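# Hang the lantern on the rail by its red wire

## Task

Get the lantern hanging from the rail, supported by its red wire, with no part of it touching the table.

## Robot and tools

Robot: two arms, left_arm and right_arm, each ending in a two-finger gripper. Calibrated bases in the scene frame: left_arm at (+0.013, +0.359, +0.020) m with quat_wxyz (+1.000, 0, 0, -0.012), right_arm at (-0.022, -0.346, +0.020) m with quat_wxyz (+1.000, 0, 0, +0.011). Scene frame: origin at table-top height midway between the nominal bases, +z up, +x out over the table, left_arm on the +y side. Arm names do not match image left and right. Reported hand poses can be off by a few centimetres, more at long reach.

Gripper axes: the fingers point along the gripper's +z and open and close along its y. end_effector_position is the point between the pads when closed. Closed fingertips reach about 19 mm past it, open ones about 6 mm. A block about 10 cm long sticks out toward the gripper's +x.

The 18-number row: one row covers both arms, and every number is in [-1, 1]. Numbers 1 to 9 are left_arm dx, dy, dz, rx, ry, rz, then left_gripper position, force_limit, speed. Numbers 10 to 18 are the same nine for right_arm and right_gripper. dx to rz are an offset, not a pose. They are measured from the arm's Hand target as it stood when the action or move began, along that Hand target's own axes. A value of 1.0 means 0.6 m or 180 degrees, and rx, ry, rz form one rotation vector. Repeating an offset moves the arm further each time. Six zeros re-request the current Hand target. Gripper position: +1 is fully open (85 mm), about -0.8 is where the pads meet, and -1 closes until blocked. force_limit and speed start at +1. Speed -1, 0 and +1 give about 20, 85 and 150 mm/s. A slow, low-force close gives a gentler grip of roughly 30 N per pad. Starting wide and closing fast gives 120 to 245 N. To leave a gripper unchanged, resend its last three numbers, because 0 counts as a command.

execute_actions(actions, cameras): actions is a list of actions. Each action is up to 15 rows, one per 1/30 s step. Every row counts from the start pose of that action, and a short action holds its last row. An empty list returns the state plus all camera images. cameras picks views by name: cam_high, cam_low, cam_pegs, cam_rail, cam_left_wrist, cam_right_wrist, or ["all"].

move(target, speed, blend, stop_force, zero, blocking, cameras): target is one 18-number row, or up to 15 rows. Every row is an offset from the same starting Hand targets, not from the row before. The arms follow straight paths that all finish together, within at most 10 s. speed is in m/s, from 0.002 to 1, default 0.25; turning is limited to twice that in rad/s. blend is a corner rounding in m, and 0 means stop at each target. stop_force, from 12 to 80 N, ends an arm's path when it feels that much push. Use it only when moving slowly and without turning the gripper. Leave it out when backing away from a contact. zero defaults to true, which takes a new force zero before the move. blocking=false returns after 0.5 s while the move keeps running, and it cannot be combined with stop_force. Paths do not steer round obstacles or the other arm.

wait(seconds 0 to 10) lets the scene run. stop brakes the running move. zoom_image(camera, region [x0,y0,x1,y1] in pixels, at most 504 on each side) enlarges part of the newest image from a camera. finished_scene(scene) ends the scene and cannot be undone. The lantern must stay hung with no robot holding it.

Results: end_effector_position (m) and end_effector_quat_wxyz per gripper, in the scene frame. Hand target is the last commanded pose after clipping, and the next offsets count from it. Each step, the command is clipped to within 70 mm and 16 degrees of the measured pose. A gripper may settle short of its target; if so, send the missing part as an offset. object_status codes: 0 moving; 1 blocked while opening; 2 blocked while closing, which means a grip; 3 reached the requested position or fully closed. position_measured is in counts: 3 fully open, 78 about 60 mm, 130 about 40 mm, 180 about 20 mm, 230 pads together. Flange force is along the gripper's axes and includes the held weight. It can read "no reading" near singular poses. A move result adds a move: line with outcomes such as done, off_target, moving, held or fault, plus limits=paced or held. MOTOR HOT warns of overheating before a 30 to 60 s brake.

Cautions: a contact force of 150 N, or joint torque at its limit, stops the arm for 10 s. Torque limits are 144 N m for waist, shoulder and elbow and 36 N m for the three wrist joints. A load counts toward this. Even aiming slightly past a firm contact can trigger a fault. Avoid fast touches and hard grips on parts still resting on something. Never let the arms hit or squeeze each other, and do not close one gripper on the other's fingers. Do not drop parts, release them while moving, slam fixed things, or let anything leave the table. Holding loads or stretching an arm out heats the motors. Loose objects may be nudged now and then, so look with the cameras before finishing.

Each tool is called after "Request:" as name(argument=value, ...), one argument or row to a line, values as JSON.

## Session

Request:
execute_actions(
  actions=[],
)

Request:
zoom_image(
  camera="cam_pegs",
  region=[180, 130, 640, 360],
)

Request:
zoom_image(
  camera="cam_rail",
  region=[0, 150, 500, 500],
)

Request:
zoom_image(
  camera="cam_high",
  region=[130, 130, 400, 470],
)

Scene clock: 0.00 s.
left_arm: end_effector_position=(+0.6391, -0.0396, +0.1165) position_measured=3 object_status=3 end_effector_quat_wxyz=(-0.326, -0.485, +0.729, -0.358) | right_arm: end_effector_position=(+0.6416, -0.2408, +0.3892) position_measured=3 object_status=3 end_effector_quat_wxyz=(-0.081, -0.535, +0.834, -0.105)
Joint positions: left_arm=[-0.096 0.776 0.005 1.131 -1.212 0.627] | right_arm=[0.43 0.879 1.344 0.274 -2.157 0.827]
Joint velocities: within noise
Flange force (N): no reading
Hand target: left_arm +0.6391, -0.0396, +0.1165; -0.326, -0.485, +0.729, -0.358 | right_arm +0.6416, -0.2408, +0.3892; -0.081, -0.535, +0.834, -0.105
Tool commands: left_gripper/position=+1.0 left_gripper/force_limit=+1.0 left_gripper/speed=+1.0 right_gripper/position=+1.0 right_gripper/force_limit=+1.0 right_gripper/speed=+1.0
camera_calibration:
cam_left_wrist: T_world_to_cam=[[-0.932998, 0.297554, -0.202425, 0.635192], [0.359151, 0.734031, -0.576376, -0.118429], [-0.0229172, -0.610459, -0.791716, 0.210962], [0, 0, 0, 1]] pos_world=[0.640001, 0.0267099, 0.227341]
cam_right_wrist: T_world_to_cam=[[-0.917891, 0.392632, -0.057587, 0.715694], [0.385985, 0.917048, 0.100193, -0.0507016], [0.0921491, 0.0697386, -0.9933, 0.478591], [0, 0, 0, 1]] pos_world=[0.632397, -0.267885, 0.521679]

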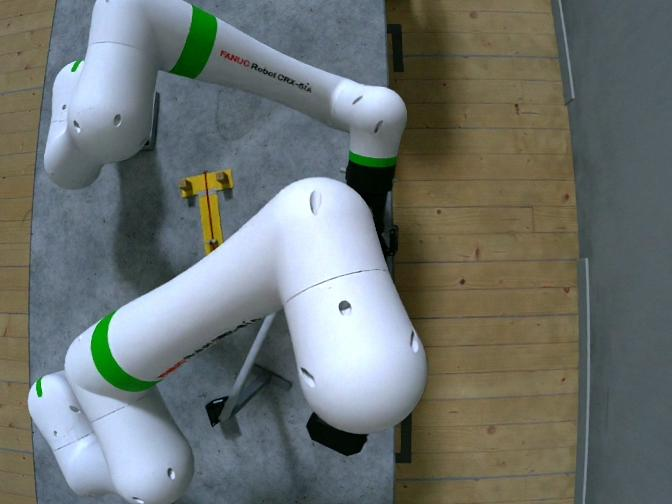

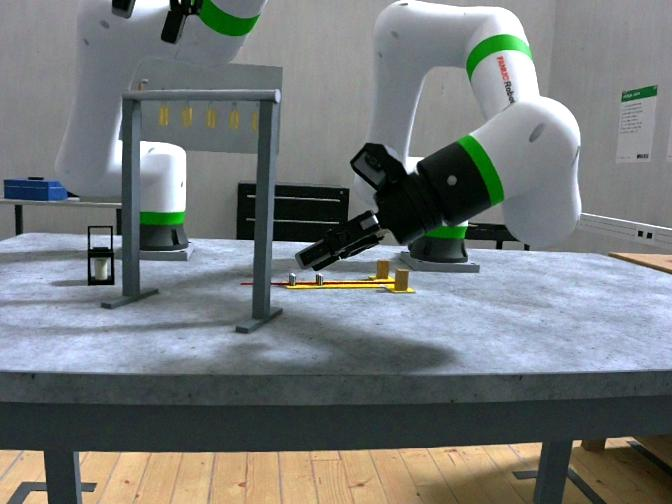

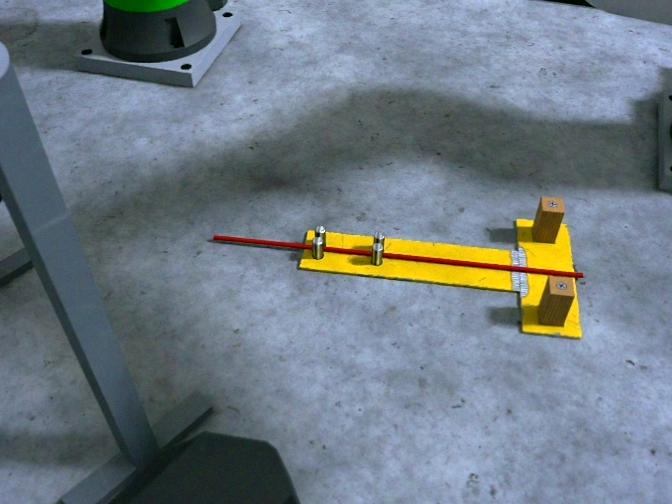

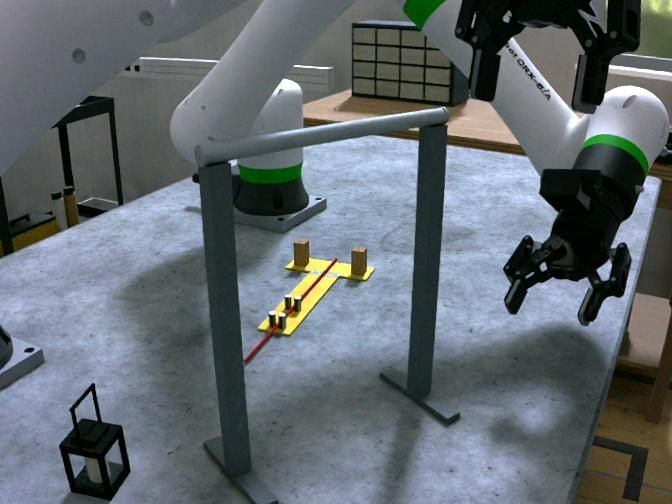

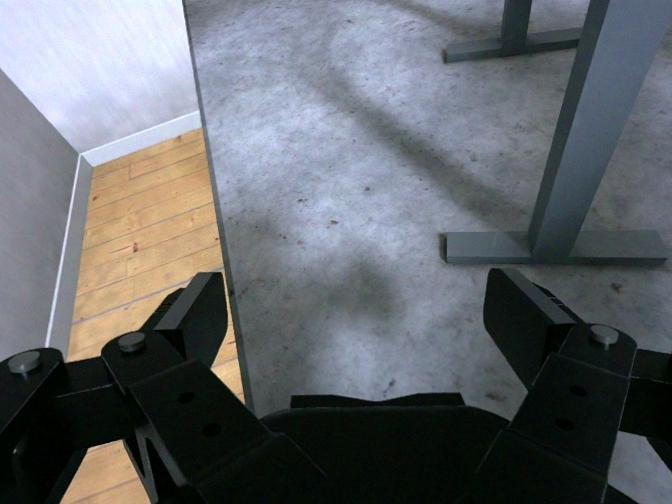

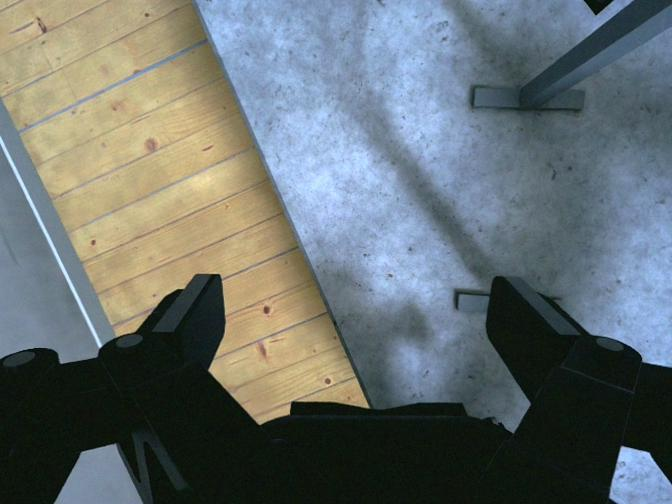

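Scaled by 1.096 from the camera's 672x504 image, which has a finer 960x720 frame.

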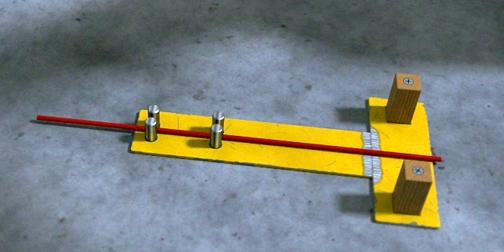

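Scaled by 1.008 from the camera's 672x504 image, which has a finer 960x720 frame.

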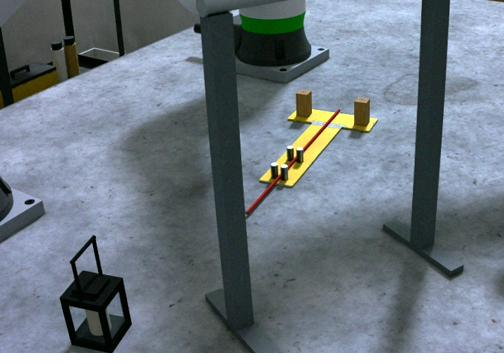

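Scaled by 1.482 from the camera's 672x504 image, which has a finer 960x720 frame.

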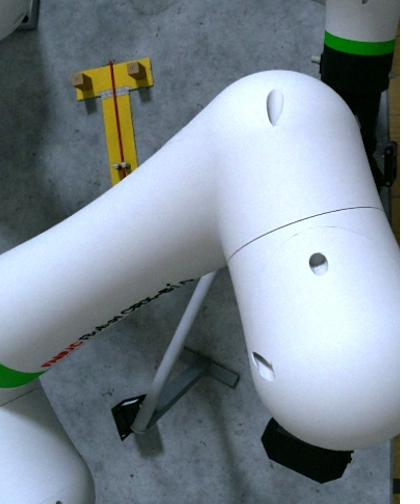

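Request:
move(
  target=[
    [0.110,0.186,-0.480,0,0,0,0.2,1,1,0.070,-0.025,-0.273,0,0,0,-0.3,1,1],
    [0.246,0.732,-0.323,-0.421,-0.014,0.7325,0.2,1,1,0.329,0.571,-0.16,-0.1127,0.0054,0.806,-0.3,1,1],
    [0.0613,0.7787,-0.203,-0.421,-0.014,0.7325,0.2,1,1,-0.1145,0.689,0.406,-0.1127,0.0054,0.806,-0.3,1,1],
  ],
  speed=0.35,
  blend=0.04,
  cameras=["all"],
)

Scene clock: 47.00 s.
left_arm: end_effector_position=(+0.2040, +0.1730, +0.1151) position_measured=104 object_status=3 end_effector_quat_wxyz=(+0.000, +0.648, +0.762, +0.000) | right_arm: end_effector_position=(+0.2883, -0.0770, +0.1006) position_measured=167 object_status=3 end_effector_quat_wxyz=(+0.000, +0.648, +0.761, +0.000)
Joint positions: left_arm=[-0.236 -0.429 -0.786 0.001 -1.213 -1.15] | right_arm=[1.014 0.023 -0.466 0 -1.082 -2.447]
Flange force (N): left_arm=[-4.3 -6.1 1.8] | right_arm=[-1.8 -0.3 2.8]
Hand target: left_arm +0.2040, +0.1730, +0.1151; +0.000, +0.648, +0.762, +0.000 | right_arm +0.2883, -0.0770, +0.1006; +0.000, +0.648, +0.761, +0.000
Off the commanded pose: left_arm 0.000 m, 0 deg | right_arm 0.000 m, 0 deg.
elbow stopped short (right arm): the move would have taken joint 3 (elbow) straighter than the controller allows.
move: done; limits=paced
camera_calibration:
cam_left_wrist: T_world_to_cam=[[0.988405, 0.150218, 0.0221572, -0.226595], [0.13265, -0.925238, 0.355442, 0.107054], [0.0738944, -0.348382, -0.934436, 0.281077], [0, 0, 0, 1]] pos_world=[0.188997, 0.231012, 0.229618]
cam_right_wrist: T_world_to_cam=[[0.983123, 0.180982, 0.0267427, -0.262325], [0.16078, -0.924466, 0.345704, -0.137244], [0.087289, -0.33557, -0.937962, 0.177587], [0, 0, 0, 1]] pos_world=[0.264463, -0.0198085, 0.221031]

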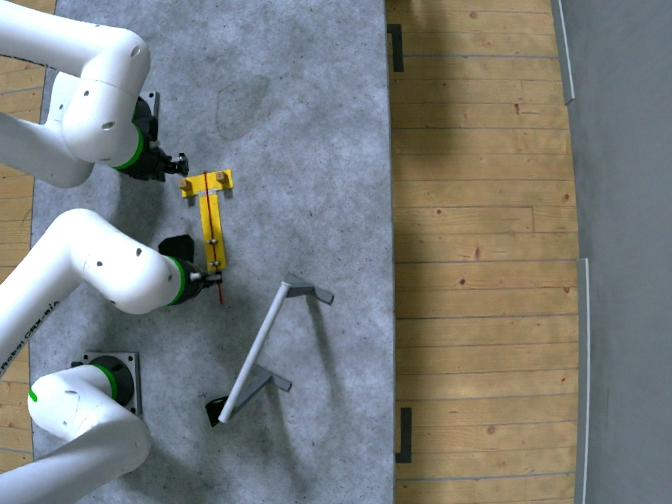

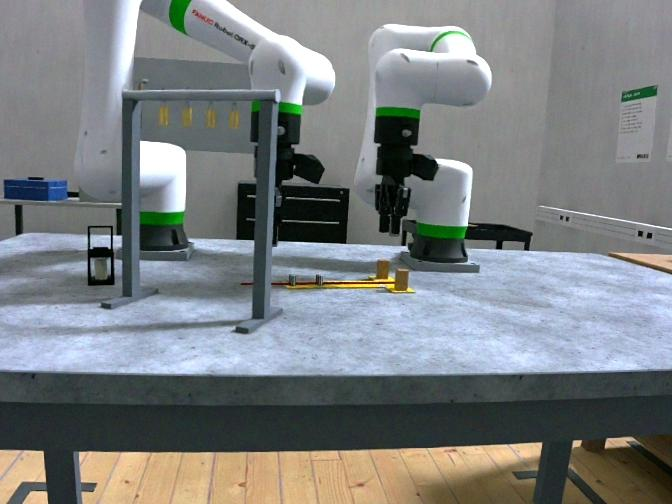

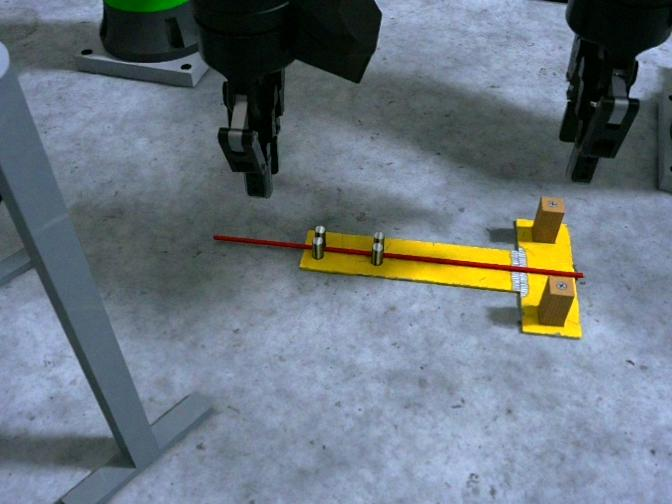

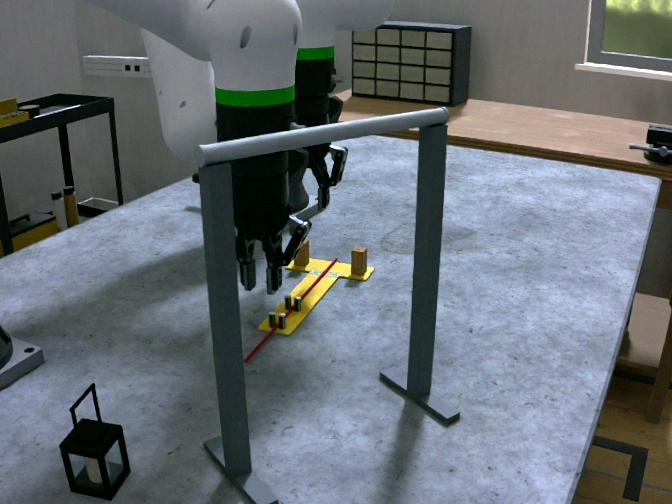

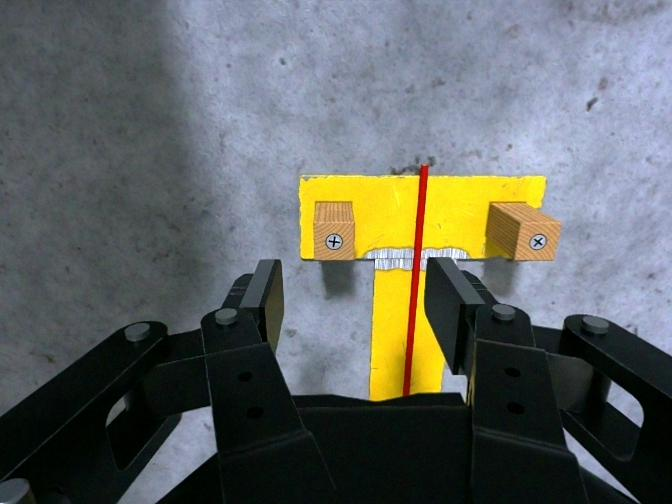

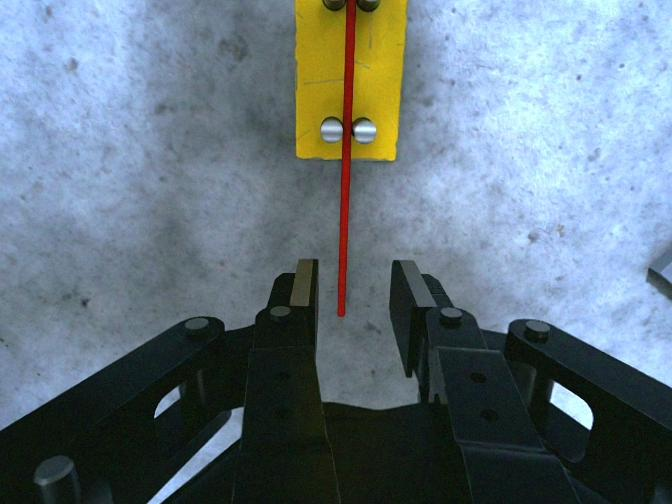

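Request:
move(
  target=[
    [0.003,0,0.12,0,0,0,0.2,1,1,0,-0.0065,0.06,0,0,0,-0.3,1,1],
    [0.003,0,0.12,0,0,0,0.2,1,1,0,-0.0065,0.1285,0,0,0,-0.3,1,1],
  ],
  speed=[0.1,0.05],
  cameras=["cam_right_wrist","cam_pegs"],
)

Request:
move(
  target=[0,0,0,0,0,0,-1,1,-0.5,0,0,0,0,0,0,-1,0,-1],
)

Request:
move(
  target=[0,0,-0.003,0,0,0,-1,1,-0.5,0,0,0,0,0,0,-1,0,-1],
  cameras=["cam_right_wrist","cam_pegs"],
)

Scene clock: 55.33 s.
left_arm: end_effector_position=(+0.2037, +0.1747, +0.0431) position_measured=104 object_status=3 end_effector_quat_wxyz=(+0.000, +0.648, +0.762, +0.000) | right_arm: end_effector_position=(+0.2844, -0.0776, +0.0235) position_measured=167 object_status=3 end_effector_quat_wxyz=(+0.000, +0.648, +0.761, +0.000)
Joint positions: left_arm=[-0.229 -0.313 -0.905 0.001 -0.98 -1.157] | right_arm=[1.022 0.135 -0.56 0 -0.875 -2.455]
Flange force (N): left_arm=[-3.8 -5.9 1.1] | right_arm=[-0.6 -1.0 3.1]
Hand target: left_arm +0.2037, +0.1747, +0.0431; +0.000, +0.648, +0.762, +0.000 | right_arm +0.2845, -0.0777, +0.0235; +0.000, +0.648, +0.761, +0.000
Off the commanded pose: left_arm 0.000 m, 0 deg | right_arm 0.000 m, 0 deg.
move: done
camera_calibration:
cam_right_wrist: T_world_to_cam=[[0.983132, 0.180948, 0.0266509, -0.256311], [0.16078, -0.924472, 0.345689, -0.110516], [0.0871897, -0.335573, -0.937971, 0.105436], [0, 0, 0, 1]] pos_world=[0.260563, -0.0204083, 0.143931]
Images, in order (width x height): cam_pegs 672x504, cam_right_wrist 672x504.

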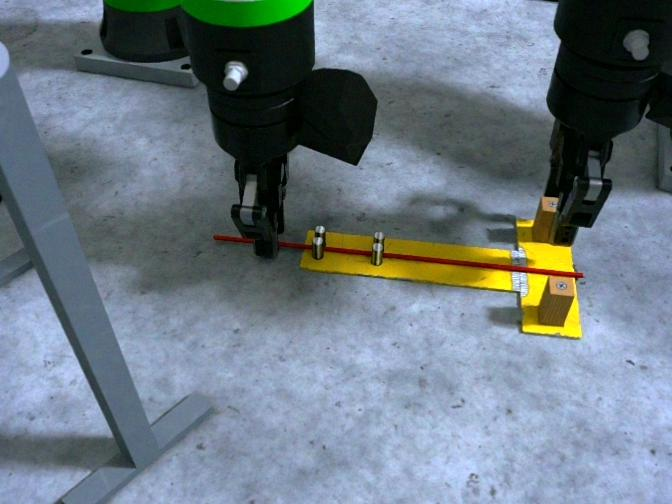

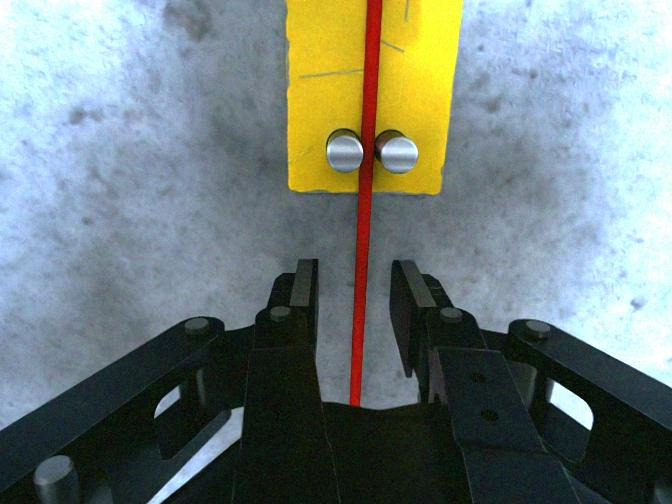

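Scene clock: 56.93 s.
left_arm: end_effector_position=(+0.2037, +0.1747, +0.0431) position_measured=184 object_status=2 end_effector_quat_wxyz=(+0.000, +0.648, +0.762, +0.000) | right_arm: end_effector_position=(+0.2845, -0.0776, +0.0235) position_measured=226 object_status=0 end_effector_quat_wxyz=(+0.000, +0.648, +0.761, +0.000)
Joint positions: left_arm=[-0.229 -0.313 -0.905 0.001 -0.98 -1.157] | right_arm=[1.022 0.135 -0.56 0 -0.875 -2.455]
Flange force (N): left_arm=[9.0 -11.8 -42.3] | right_arm=[-0.9 2.4 2.5]
Hand target: left_arm +0.2037, +0.1747, +0.0431; +0.000, +0.648, +0.762, +0.000 | right_arm +0.2845, -0.0777, +0.0235; +0.000, +0.648, +0.761, +0.000
Off the commanded pose: left_arm 0.000 m, 0 deg | right_arm 0.000 m, 0 deg.
move: done

Scene clock: 57.63 s.
left_arm: end_effector_position=(+0.2037, +0.1747, +0.0449) position_measured=184 object_status=2 end_effector_quat_wxyz=(+0.000, +0.648, +0.762, +0.000) | right_arm: end_effector_position=(+0.2845, -0.0776, +0.0235) position_measured=226 object_status=2 end_effector_quat_wxyz=(+0.000, +0.648, +0.761, +0.000)
Joint positions: left_arm=[-0.229 -0.317 -0.902 0.001 -0.986 -1.157] | right_arm=[1.022 0.135 -0.56 0 -0.875 -2.455]
Flange force (N): left_arm=[-5.5 -8.3 2.6] | right_arm=[1.0 1.6 2.5]
Hand target: left_arm +0.2037, +0.1747, +0.0449; +0.000, +0.648, +0.762, +0.000 | right_arm +0.2845, -0.0777, +0.0235; +0.000, +0.648, +0.761, +0.000
Off the commanded pose: left_arm 0.000 m, 0 deg | right_arm 0.000 m, 0 deg.
move: done
camera_calibration:
cam_right_wrist: T_world_to_cam=[[0.983123, 0.180982, 0.0267427, -0.256419], [0.16078, -0.924466, 0.345704, -0.110534], [0.087289, -0.33557, -0.937962, 0.1054], [0, 0, 0, 1]] pos_world=[0.260663, -0.0204085, 0.143931]
Images, in order (width x height): cam_pegs 672x504, cam_right_wrist 672x504.

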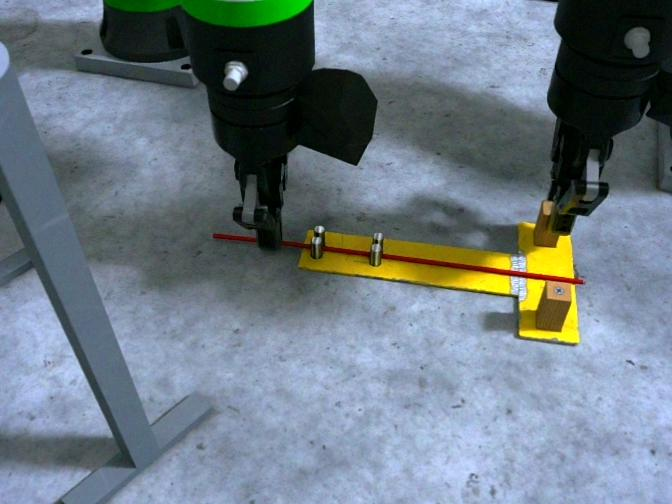

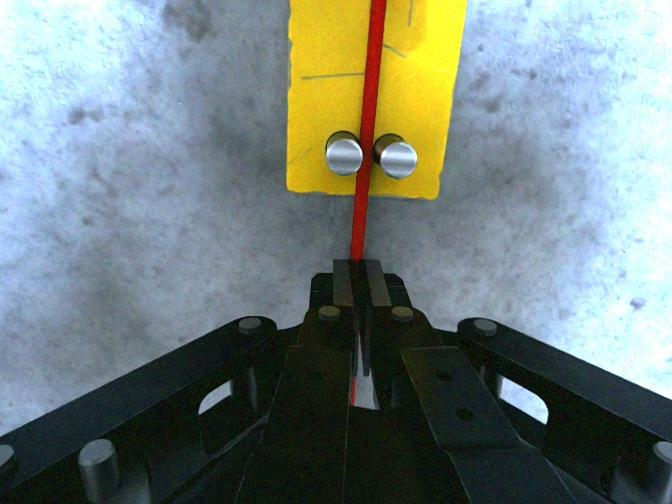

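Request:
move(
  target=[
    [0,0,0,0,0,0,-1,1,-0.5,0.0027,0.0368,0,0,0,-0.1667,-1,0,-1],
    [0,0,0,0,0,0,-1,1,-0.5,0.0235,0.0673,0,0,0,-0.333,-1,0,-1],
    [0,0,0,0,0,0,-1,1,-0.5,0.0567,0.0833,0,0,0,-0.5,-1,0,-1],
    [0,0,0,0,0,0,-1,1,-0.5,0.0935,0.0807,0,0,0,-0.667,-1,0,-1],
  ],
  speed=0.13,
  blend=0.008,
  cameras=["cam_right_wrist","cam_pegs"],
)

Scene clock: 72.13 s.
left_arm: end_effector_position=(+0.2037, +0.1747, +0.0449) position_measured=184 object_status=2 end_effector_quat_wxyz=(+0.000, +0.648, +0.762, +0.000) | right_arm: end_effector_position=(+0.3233, -0.0145, +0.0235) position_measured=226 object_status=2 end_effector_quat_wxyz=(+0.000, -0.336, +0.942, +0.000)
Joint positions: left_arm=[-0.229 -0.317 -0.902 0.001 -0.986 -1.157] | right_arm=[1.018 0.294 -0.36 0 -0.917 -0.356]
Flange force (N): left_arm=[13.5 -10.1 -0.8] | right_arm=[9.7 -17.3 0.0]
Hand target: left_arm +0.2037, +0.1747, +0.0449; +0.000, +0.648, +0.762, +0.000 | right_arm +0.3233, -0.0145, +0.0235; +0.000, -0.336, +0.942, +0.000
Off the commanded pose: left_arm 0.000 m, 0 deg | right_arm 0.000 m, 0 deg.
move: done
camera_calibration:
cam_right_wrist: T_world_to_cam=[[-0.64913, 0.760217, 0.0264632, 0.230173], [0.719423, 0.602254, 0.346007, -0.216906], [0.247103, 0.243642, -0.937859, 0.0799407], [0, 0, 0, 1]] pos_world=[0.285706, -0.0638263, 0.143933]
Images, in order (width x height): cam_pegs 672x504, cam_right_wrist 672x504.

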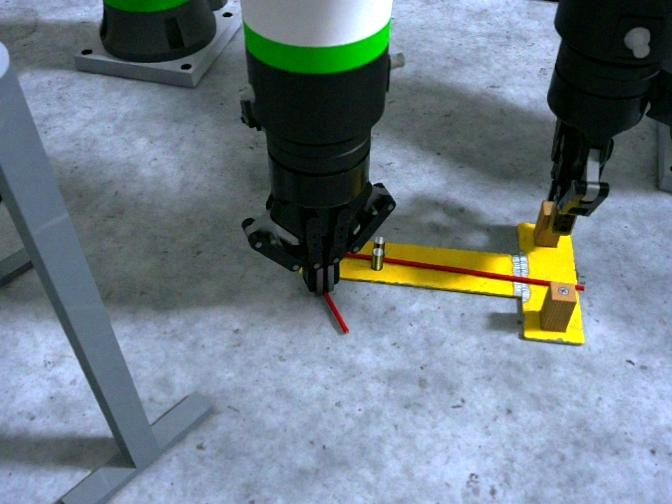

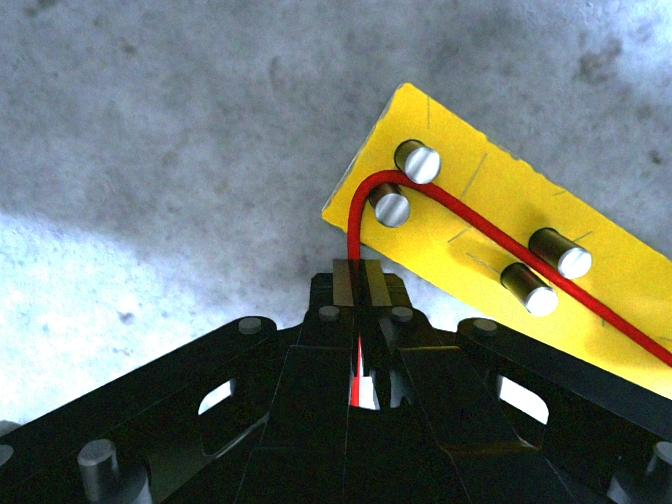

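Request:
move(
  target=[
    [0,0,0,0,0,0,-1,1,-0.5,0.0007,0.018,0,0,0,-0.083,-1,0,-1],
    [0,0,0,0,0,0,-1,1,-0.5,0.0027,0.0368,0,0,0,-0.1667,-1,0,-1],
  ],
  speed=0.1,
  blend=0.008,
  cameras=["cam_right_wrist","cam_pegs"],
)

Scene clock: 79.23 s.
left_arm: end_effector_position=(+0.2037, +0.1748, +0.0449) position_measured=184 object_status=2 end_effector_quat_wxyz=(+0.000, +0.648, +0.762, +0.000) | right_arm: end_effector_position=(+0.3081, +0.0015, +0.0235) position_measured=226 object_status=2 end_effector_quat_wxyz=(+0.000, -0.568, +0.823, +0.000)
Joint positions: left_arm=[-0.229 -0.317 -0.902 0.001 -0.986 -1.157] | right_arm=[1.064 0.295 -0.358 0 -0.917 0.122]
Flange force (N): left_arm=[46.3 -22.2 -4.4] | right_arm=[52.5 -33.6 -15.7]
Hand target: left_arm +0.2037, +0.1747, +0.0449; +0.000, +0.648, +0.762, +0.000 | right_arm +0.3081, +0.0015, +0.0235; +0.000, -0.568, +0.823, +0.000
Off the commanded pose: left_arm 0.000 m, 0 deg | right_arm 0.000 m, 0 deg.
move: done
camera_calibration:
cam_right_wrist: T_world_to_cam=[[-0.942359, 0.333581, 0.0261485, 0.299191], [0.321622, 0.881467, 0.345798, -0.0934254], [0.0923026, 0.334275, -0.937945, 0.127354], [0, 0, 0, 1]] pos_world=[0.300238, -0.0600247, 0.143934]
Images, in order (width x height): cam_pegs 672x504, cam_right_wrist 672x504.

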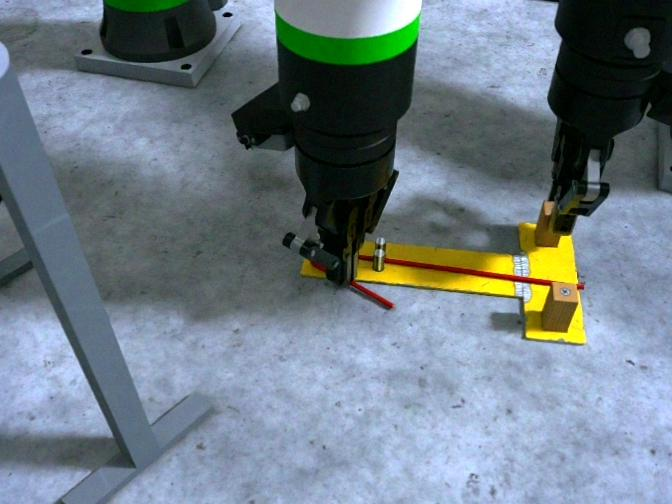

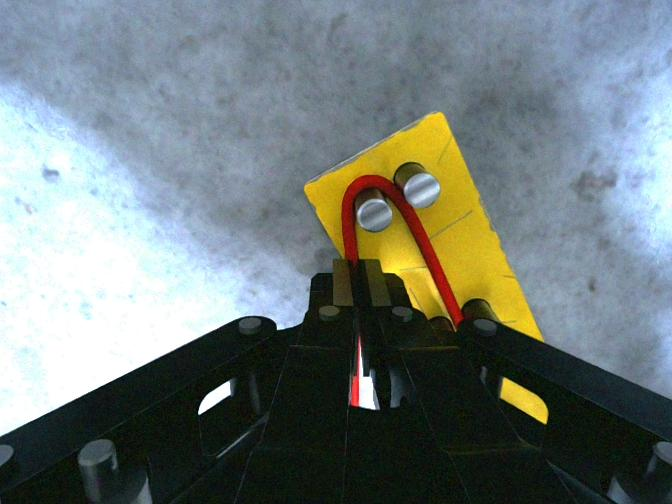

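Request:
move(
  target=[
    [0,0,0,0,0,0,-1,1,-0.5,0.0,-0.009,0,0,0,0.03,-1,0,-1],
    [0.2283,0,0,0,0,0,-1,1,-0.5,0.0,-0.009,0,0,0,0.03,-1,0,-1],
  ],
  speed=[0.05,0.06],
  cameras=["cam_right_wrist","cam_pegs"],
)

Scene clock: 91.00 s.
left_arm: end_effector_position=(+0.1817, +0.3099, +0.0448) position_measured=184 object_status=2 end_effector_quat_wxyz=(+0.000, +0.648, +0.762, +0.000) | right_arm: end_effector_position=(+0.3131, -0.0004, +0.0235) position_measured=226 object_status=2 end_effector_quat_wxyz=(+0.000, -0.529, +0.849, +0.000)
Joint positions: left_arm=[0.578 -0.782 -1.111 0.001 -1.243 -1.963] | right_arm=[1.052 0.3 -0.352 0 -0.919 0.04]
Flange force (N): left_arm=no reading | right_arm=[1.7 0.8 2.9]
Hand target: left_arm +0.1817, +0.3099, +0.0448; +0.000, +0.648, +0.762, +0.000 | right_arm +0.3131, -0.0004, +0.0235; +0.000, -0.529, +0.849, +0.000
Off the commanded pose: left_arm 0.000 m, 0 deg | right_arm 0.000 m, 0 deg.
move: done
camera_calibration:
cam_right_wrist: T_world_to_cam=[[-0.906675, 0.421001, 0.0264332, 0.293336], [0.403426, 0.847108, 0.345913, -0.119041], [0.123238, 0.324295, -0.937894, 0.117827], [0, 0, 0, 1]] pos_world=[0.299464, -0.0608648, 0.143933]
Images, in order (width x height): cam_pegs 672x504, cam_right_wrist 672x504.

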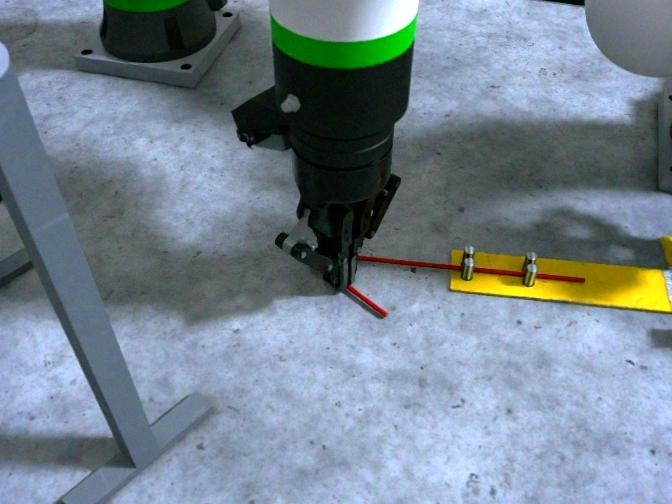

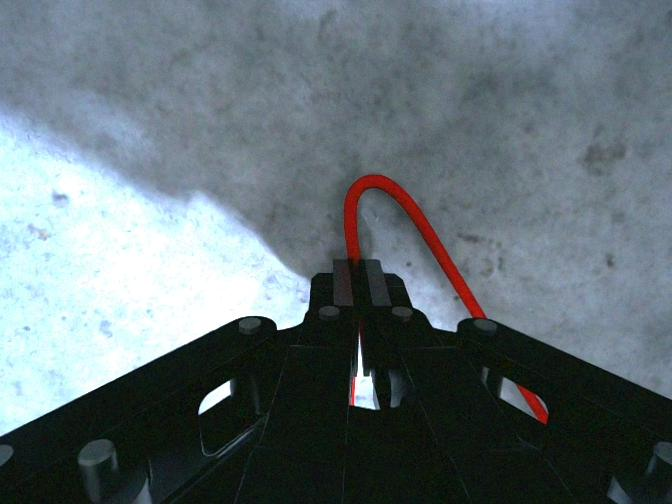

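Request:
move(
  target=[
    [0,0,0,0,0,0,-1,1,-0.5,0,0,0,0,0,0,-0.3,1,0],
    [0,0,0,0,0,0,-1,1,-0.5,0,0,-0.13,0,0,0,-0.3,1,0],
    [0,0,0,0,0,0,-1,1,-0.5,-0.0537,0.1137,-0.13,0,0,0.804,-0.3,1,0],
  ],
  speed=[0.1,0.15,0.5],
  cameras=["cam_pegs","cam_right_wrist"],
)

Scene clock: 102.70 s.
left_arm: end_effector_position=(+0.1817, +0.3099, +0.0448) position_measured=184 object_status=2 end_effector_quat_wxyz=(+0.000, +0.648, +0.762, +0.000) | right_arm: end_effector_position=(+0.2661, +0.0586, +0.1014) position_measured=167 object_status=3 end_effector_quat_wxyz=(+0.000, +0.649, +0.761, +0.000)
Joint positions: left_arm=[0.578 -0.782 -1.111 0.001 -1.243 -1.963] | right_arm=[1.195 0.229 -0.229 0 -1.112 -2.629]
Flange force (N): left_arm=no reading | right_arm=[-1.4 -1.7 3.3]
Hand target: left_arm +0.1817, +0.3099, +0.0448; +0.000, +0.648, +0.762, +0.000 | right_arm +0.2661, +0.0586, +0.1015; +0.000, +0.649, +0.761, +0.000
Off the commanded pose: left_arm 0.000 m, 0 deg | right_arm 0.000 m, 0 deg.
move: done
camera_calibration:
cam_right_wrist: T_world_to_cam=[[0.983303, 0.180009, 0.0266705, -0.264979], [0.159888, -0.924615, 0.345722, -0.0083936], [0.086893, -0.335685, -0.937958, 0.225983], [0, 0, 0, 1]] pos_world=[0.242261, 0.115797, 0.221931]
Images, in order (width x height): cam_pegs 672x504, cam_right_wrist 672x504.

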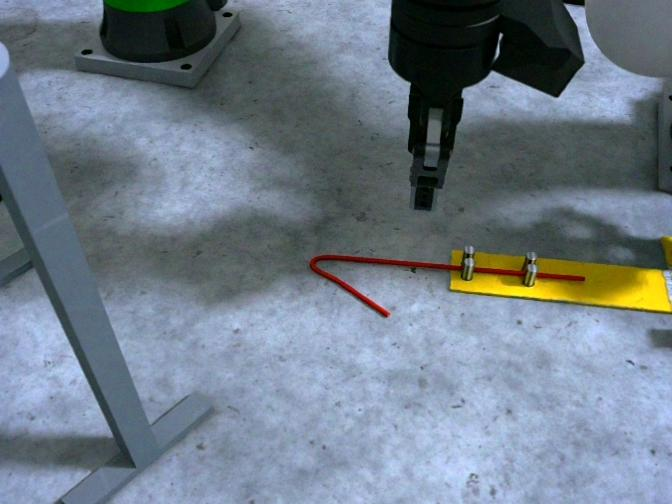

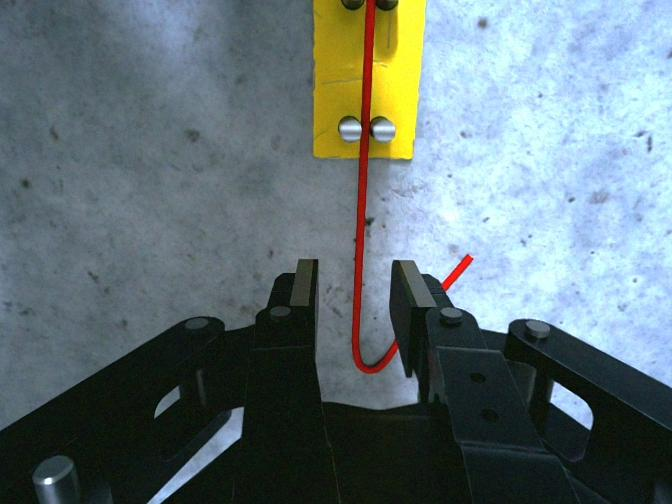

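Request:
move(
  target=[
    [0,0,0,0,0,0,-1,1,-0.5,0,0.0065,0.06,0,0,0,-0.3,1,0],
    [0,0,0,0,0,0,-1,1,-0.5,0,0.0065,0.132,0,0,0,-0.3,1,0],
  ],
  speed=[0.1,0.06],
)

Request:
move(
  target=[
    [0,0,0,0,0,0,-1,1,-0.5,0,0,0,0,0,0,-1,0,-1],
  ],
  cameras=["cam_right_wrist"],
)

Request:
move(
  target=[
    [0,0,0,0,0,0,-1,1,-0.5,0.0027,0.0368,-0.001,0,0,-0.1667,-1,0,-1],
    [0,0,0,0,0,0,-1,1,-0.5,0.0235,0.0673,-0.002,0,0,-0.333,-1,0,-1],
    [0,0,0,0,0,0,-1,1,-0.5,0.0567,0.0833,-0.002,0,0,-0.5,-1,0,-1],
  ],
  speed=0.11,
  blend=0.008,
  cameras=["cam_right_wrist","cam_pegs"],
)

Scene clock: 112.83 s.
left_arm: end_effector_position=(+0.1817, +0.3099, +0.0448) position_measured=184 object_status=2 end_effector_quat_wxyz=(+0.000, +0.648, +0.762, +0.000) | right_arm: end_effector_position=(+0.2699, +0.0592, +0.0223) position_measured=167 object_status=3 end_effector_quat_wxyz=(+0.000, +0.649, +0.761, +0.000)
Joint positions: left_arm=[0.578 -0.782 -1.111 0.001 -1.243 -1.963] | right_arm=[1.188 0.34 -0.3 0 -0.93 -2.622]
Flange force (N): left_arm=no reading | right_arm=[-1.1 -1.3 2.2]
Hand target: left_arm +0.1817, +0.3099, +0.0448; +0.000, +0.648, +0.762, +0.000 | right_arm +0.2699, +0.0592, +0.0223; +0.000, +0.649, +0.761, +0.000
Off the commanded pose: left_arm 0.000 m, 0 deg | right_arm 0.000 m, 0 deg.
move: done

Scene clock: 114.43 s.
left_arm: end_effector_position=(+0.1817, +0.3099, +0.0448) position_measured=184 object_status=2 end_effector_quat_wxyz=(+0.000, +0.648, +0.762, +0.000) | right_arm: end_effector_position=(+0.2699, +0.0592, +0.0223) position_measured=226 object_status=0 end_effector_quat_wxyz=(+0.000, +0.649, +0.761, +0.000)
Joint positions: left_arm=[0.578 -0.782 -1.111 0.001 -1.243 -1.963] | right_arm=[1.188 0.34 -0.3 0 -0.93 -2.622]
Flange force (N): left_arm=no reading | right_arm=[-4.1 2.0 2.7]
Hand target: left_arm +0.1817, +0.3099, +0.0448; +0.000, +0.648, +0.762, +0.000 | right_arm +0.2699, +0.0592, +0.0223; +0.000, +0.649, +0.761, +0.000
Off the commanded pose: left_arm 0.000 m, 0 deg | right_arm 0.000 m, 0 deg.
move: done
camera_calibration:
cam_right_wrist: T_world_to_cam=[[0.983303, 0.180009, 0.0266705, -0.26681], [0.159888, -0.924615, 0.345722, 0.0189188], [0.086893, -0.335685, -0.937958, 0.151559], [0, 0, 0, 1]] pos_world=[0.246161, 0.116397, 0.142731]
Images, in order (width x height): cam_right_wrist 672x504.

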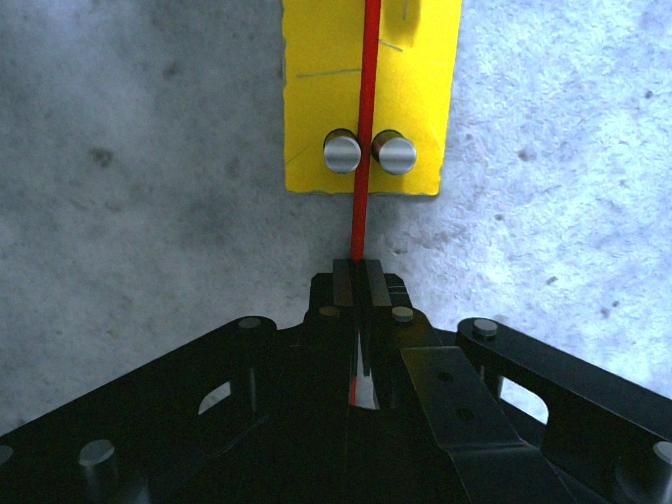

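Scene clock: 121.90 s.
left_arm: end_effector_position=(+0.1817, +0.3099, +0.0448) position_measured=184 object_status=2 end_effector_quat_wxyz=(+0.000, +0.648, +0.762, +0.000) | right_arm: end_effector_position=(+0.3138, +0.1008, +0.0235) position_measured=226 object_status=2 end_effector_quat_wxyz=(+0.000, -0.080, +0.997, +0.000)
Joint positions: left_arm=[0.578 -0.782 -1.111 0.001 -1.243 -1.963] | right_arm=[1.139 0.464 -0.117 0 -0.99 -1.002]
Flange force (N): left_arm=no reading | right_arm=[3.1 -8.3 3.6]
Hand target: left_arm +0.1817, +0.3099, +0.0448; +0.000, +0.648, +0.762, +0.000 | right_arm +0.3139, +0.1007, +0.0235; +0.000, -0.080, +0.997, +0.000
Off the commanded pose: left_arm 0.000 m, 0 deg | right_arm 0.000 m, 0 deg.
move: done
camera_calibration:
cam_right_wrist: T_world_to_cam=[[-0.18011, 0.983287, 0.0265965, -0.033286], [0.92452, 0.159989, 0.345929, -0.299337], [0.335892, 0.0868943, -0.937884, 0.0421132], [0, 0, 0, 1]] pos_world=[0.256603, 0.076961, 0.143932]
Images, in order (width x height): cam_pegs 672x504, cam_right_wrist 672x504.

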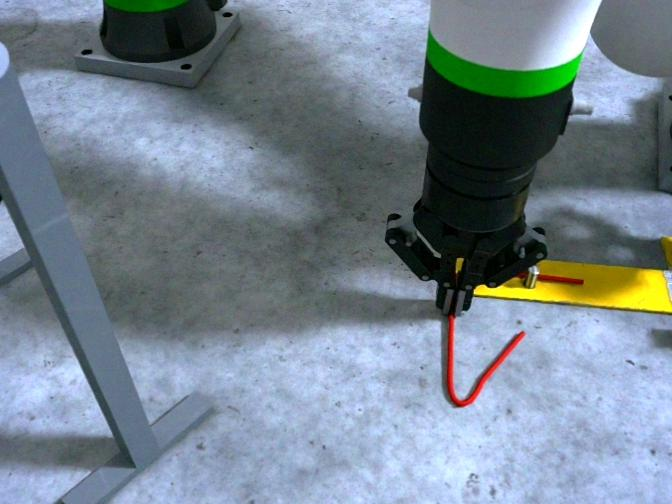

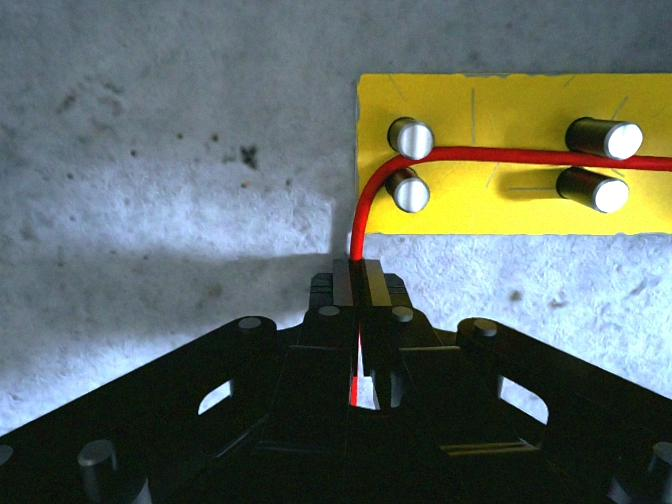

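Request:
move(
  target=[
    [0,0,0,0,0,0,-1,1,-0.5,0.0007,0.018,0,0,0,-0.083,-1,0,-1],
    [0,0,0,0,0,0,-1,1,-0.5,0.0025,0.034,0,0,0,-0.155,-1,0,-1],
  ],
  speed=0.09,
  blend=0.008,
  cameras=["cam_right_wrist","cam_pegs"],
)

Scene clock: 128.00 s.
left_arm: end_effector_position=(+0.1817, +0.3099, +0.0448) position_measured=184 object_status=2 end_effector_quat_wxyz=(+0.000, +0.648, +0.762, +0.000) | right_arm: end_effector_position=(+0.3092, +0.1206, +0.0235) position_measured=226 object_status=2 end_effector_quat_wxyz=(+0.000, -0.318, +0.948, +0.000)
Joint positions: left_arm=[0.578 -0.782 -1.111 0.001 -1.243 -1.963] | right_arm=[1.161 0.492 -0.074 0 -1.005 -0.537]
Flange force (N): left_arm=no reading | right_arm=[8.5 -13.1 3.1]
Hand target: left_arm +0.1817, +0.3099, +0.0448; +0.000, +0.648, +0.762, +0.000 | right_arm +0.3092, +0.1206, +0.0235; +0.000, -0.318, +0.948, +0.000
Off the commanded pose: left_arm 0.000 m, 0 deg | right_arm 0.000 m, 0 deg.
move: done
camera_calibration:
cam_right_wrist: T_world_to_cam=[[-0.619317, 0.7847, 0.0263143, 0.106025], [0.742094, 0.574087, 0.346006, -0.291773], [0.256404, 0.233815, -0.937863, 0.0488006], [0, 0, 0, 1]] pos_world=[0.269674, 0.0728951, 0.143934]
Images, in order (width x height): cam_pegs 672x504, cam_right_wrist 672x504.

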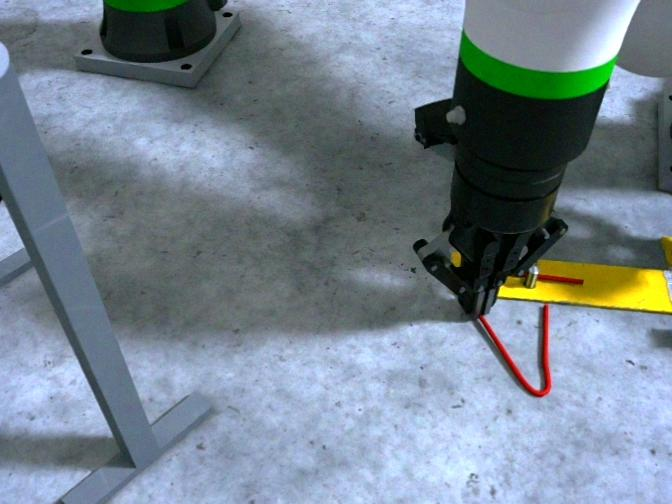

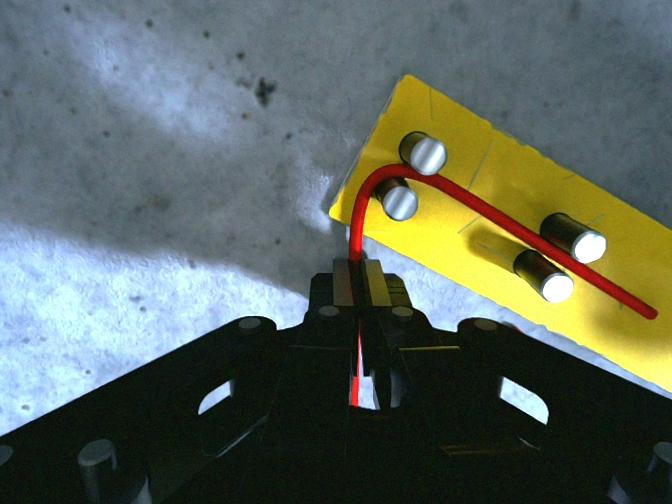

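Request:
move(
  target=[
    [0,0,0,0,0,0,-1,1,-0.5,-0.003,-0.012,0,0,0,0.045,-1,0,-1],
    [0,0,0,0,0,0,-1,1,-0.5,-0.003,-0.012,-0.18,0,0,0.045,-1,0,-1],
  ],
  speed=[0.05,0.08],
  cameras=["cam_right_wrist","cam_pegs","cam_high"],
)

Scene clock: 134.73 s.
left_arm: end_effector_position=(+0.1817, +0.3099, +0.0448) position_measured=184 object_status=2 end_effector_quat_wxyz=(+0.000, +0.648, +0.762, +0.000) | right_arm: end_effector_position=(+0.3150, +0.1159, +0.1315) position_measured=226 object_status=2 end_effector_quat_wxyz=(+0.000, -0.250, +0.968, +0.000)
Joint positions: left_arm=[0.578 -0.782 -1.111 0.001 -1.243 -1.963] | right_arm=[1.148 0.376 0.038 0 -1.233 -0.666]
Flange force (N): left_arm=no reading | right_arm=[2.8 -1.3 3.3]
Hand target: left_arm +0.1817, +0.3099, +0.0448; +0.000, +0.648, +0.762, +0.000 | right_arm +0.3149, +0.1160, +0.1315; +0.000, -0.250, +0.968, +0.000
Off the commanded pose: left_arm 0.000 m, 0 deg | right_arm 0.000 m, 0 deg.
move: done
camera_calibration:
cam_right_wrist: T_world_to_cam=[[-0.502421, 0.86422, 0.0263992, 0.0644558], [0.815675, 0.463629, 0.346008, -0.341091], [0.286788, 0.195375, -0.93786, 0.1446], [0, 0, 0, 1]] pos_world=[0.269134, 0.0741846, 0.251933]
Images, in order (width x height): cam_high 672x504, cam_pegs 672x504, cam_right_wrist 672x504.

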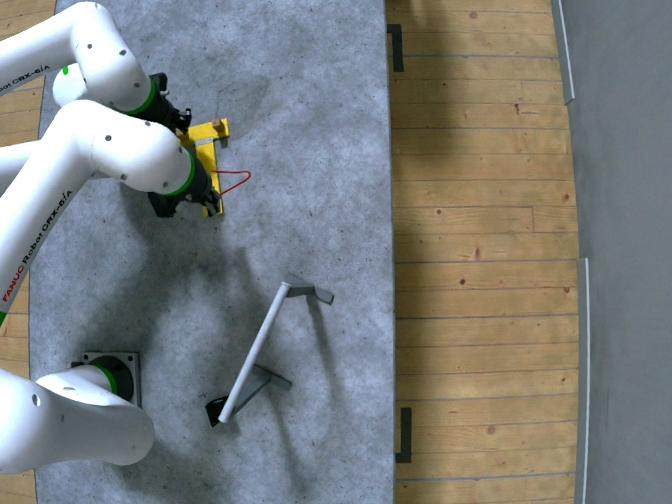

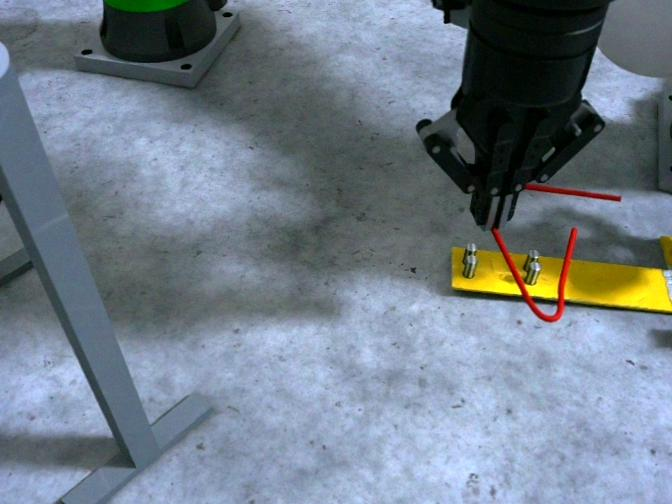

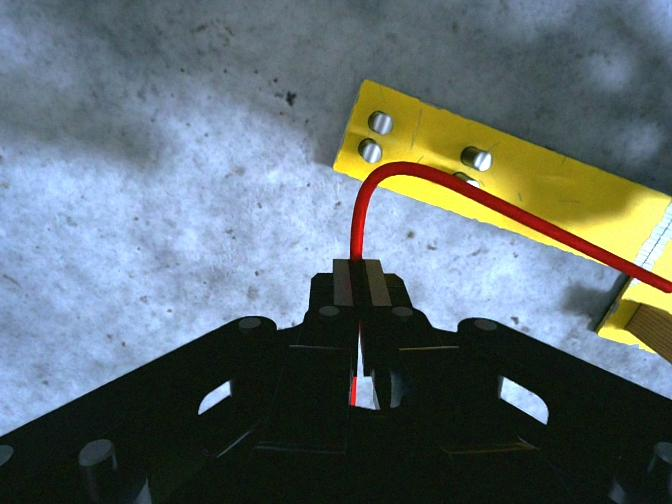

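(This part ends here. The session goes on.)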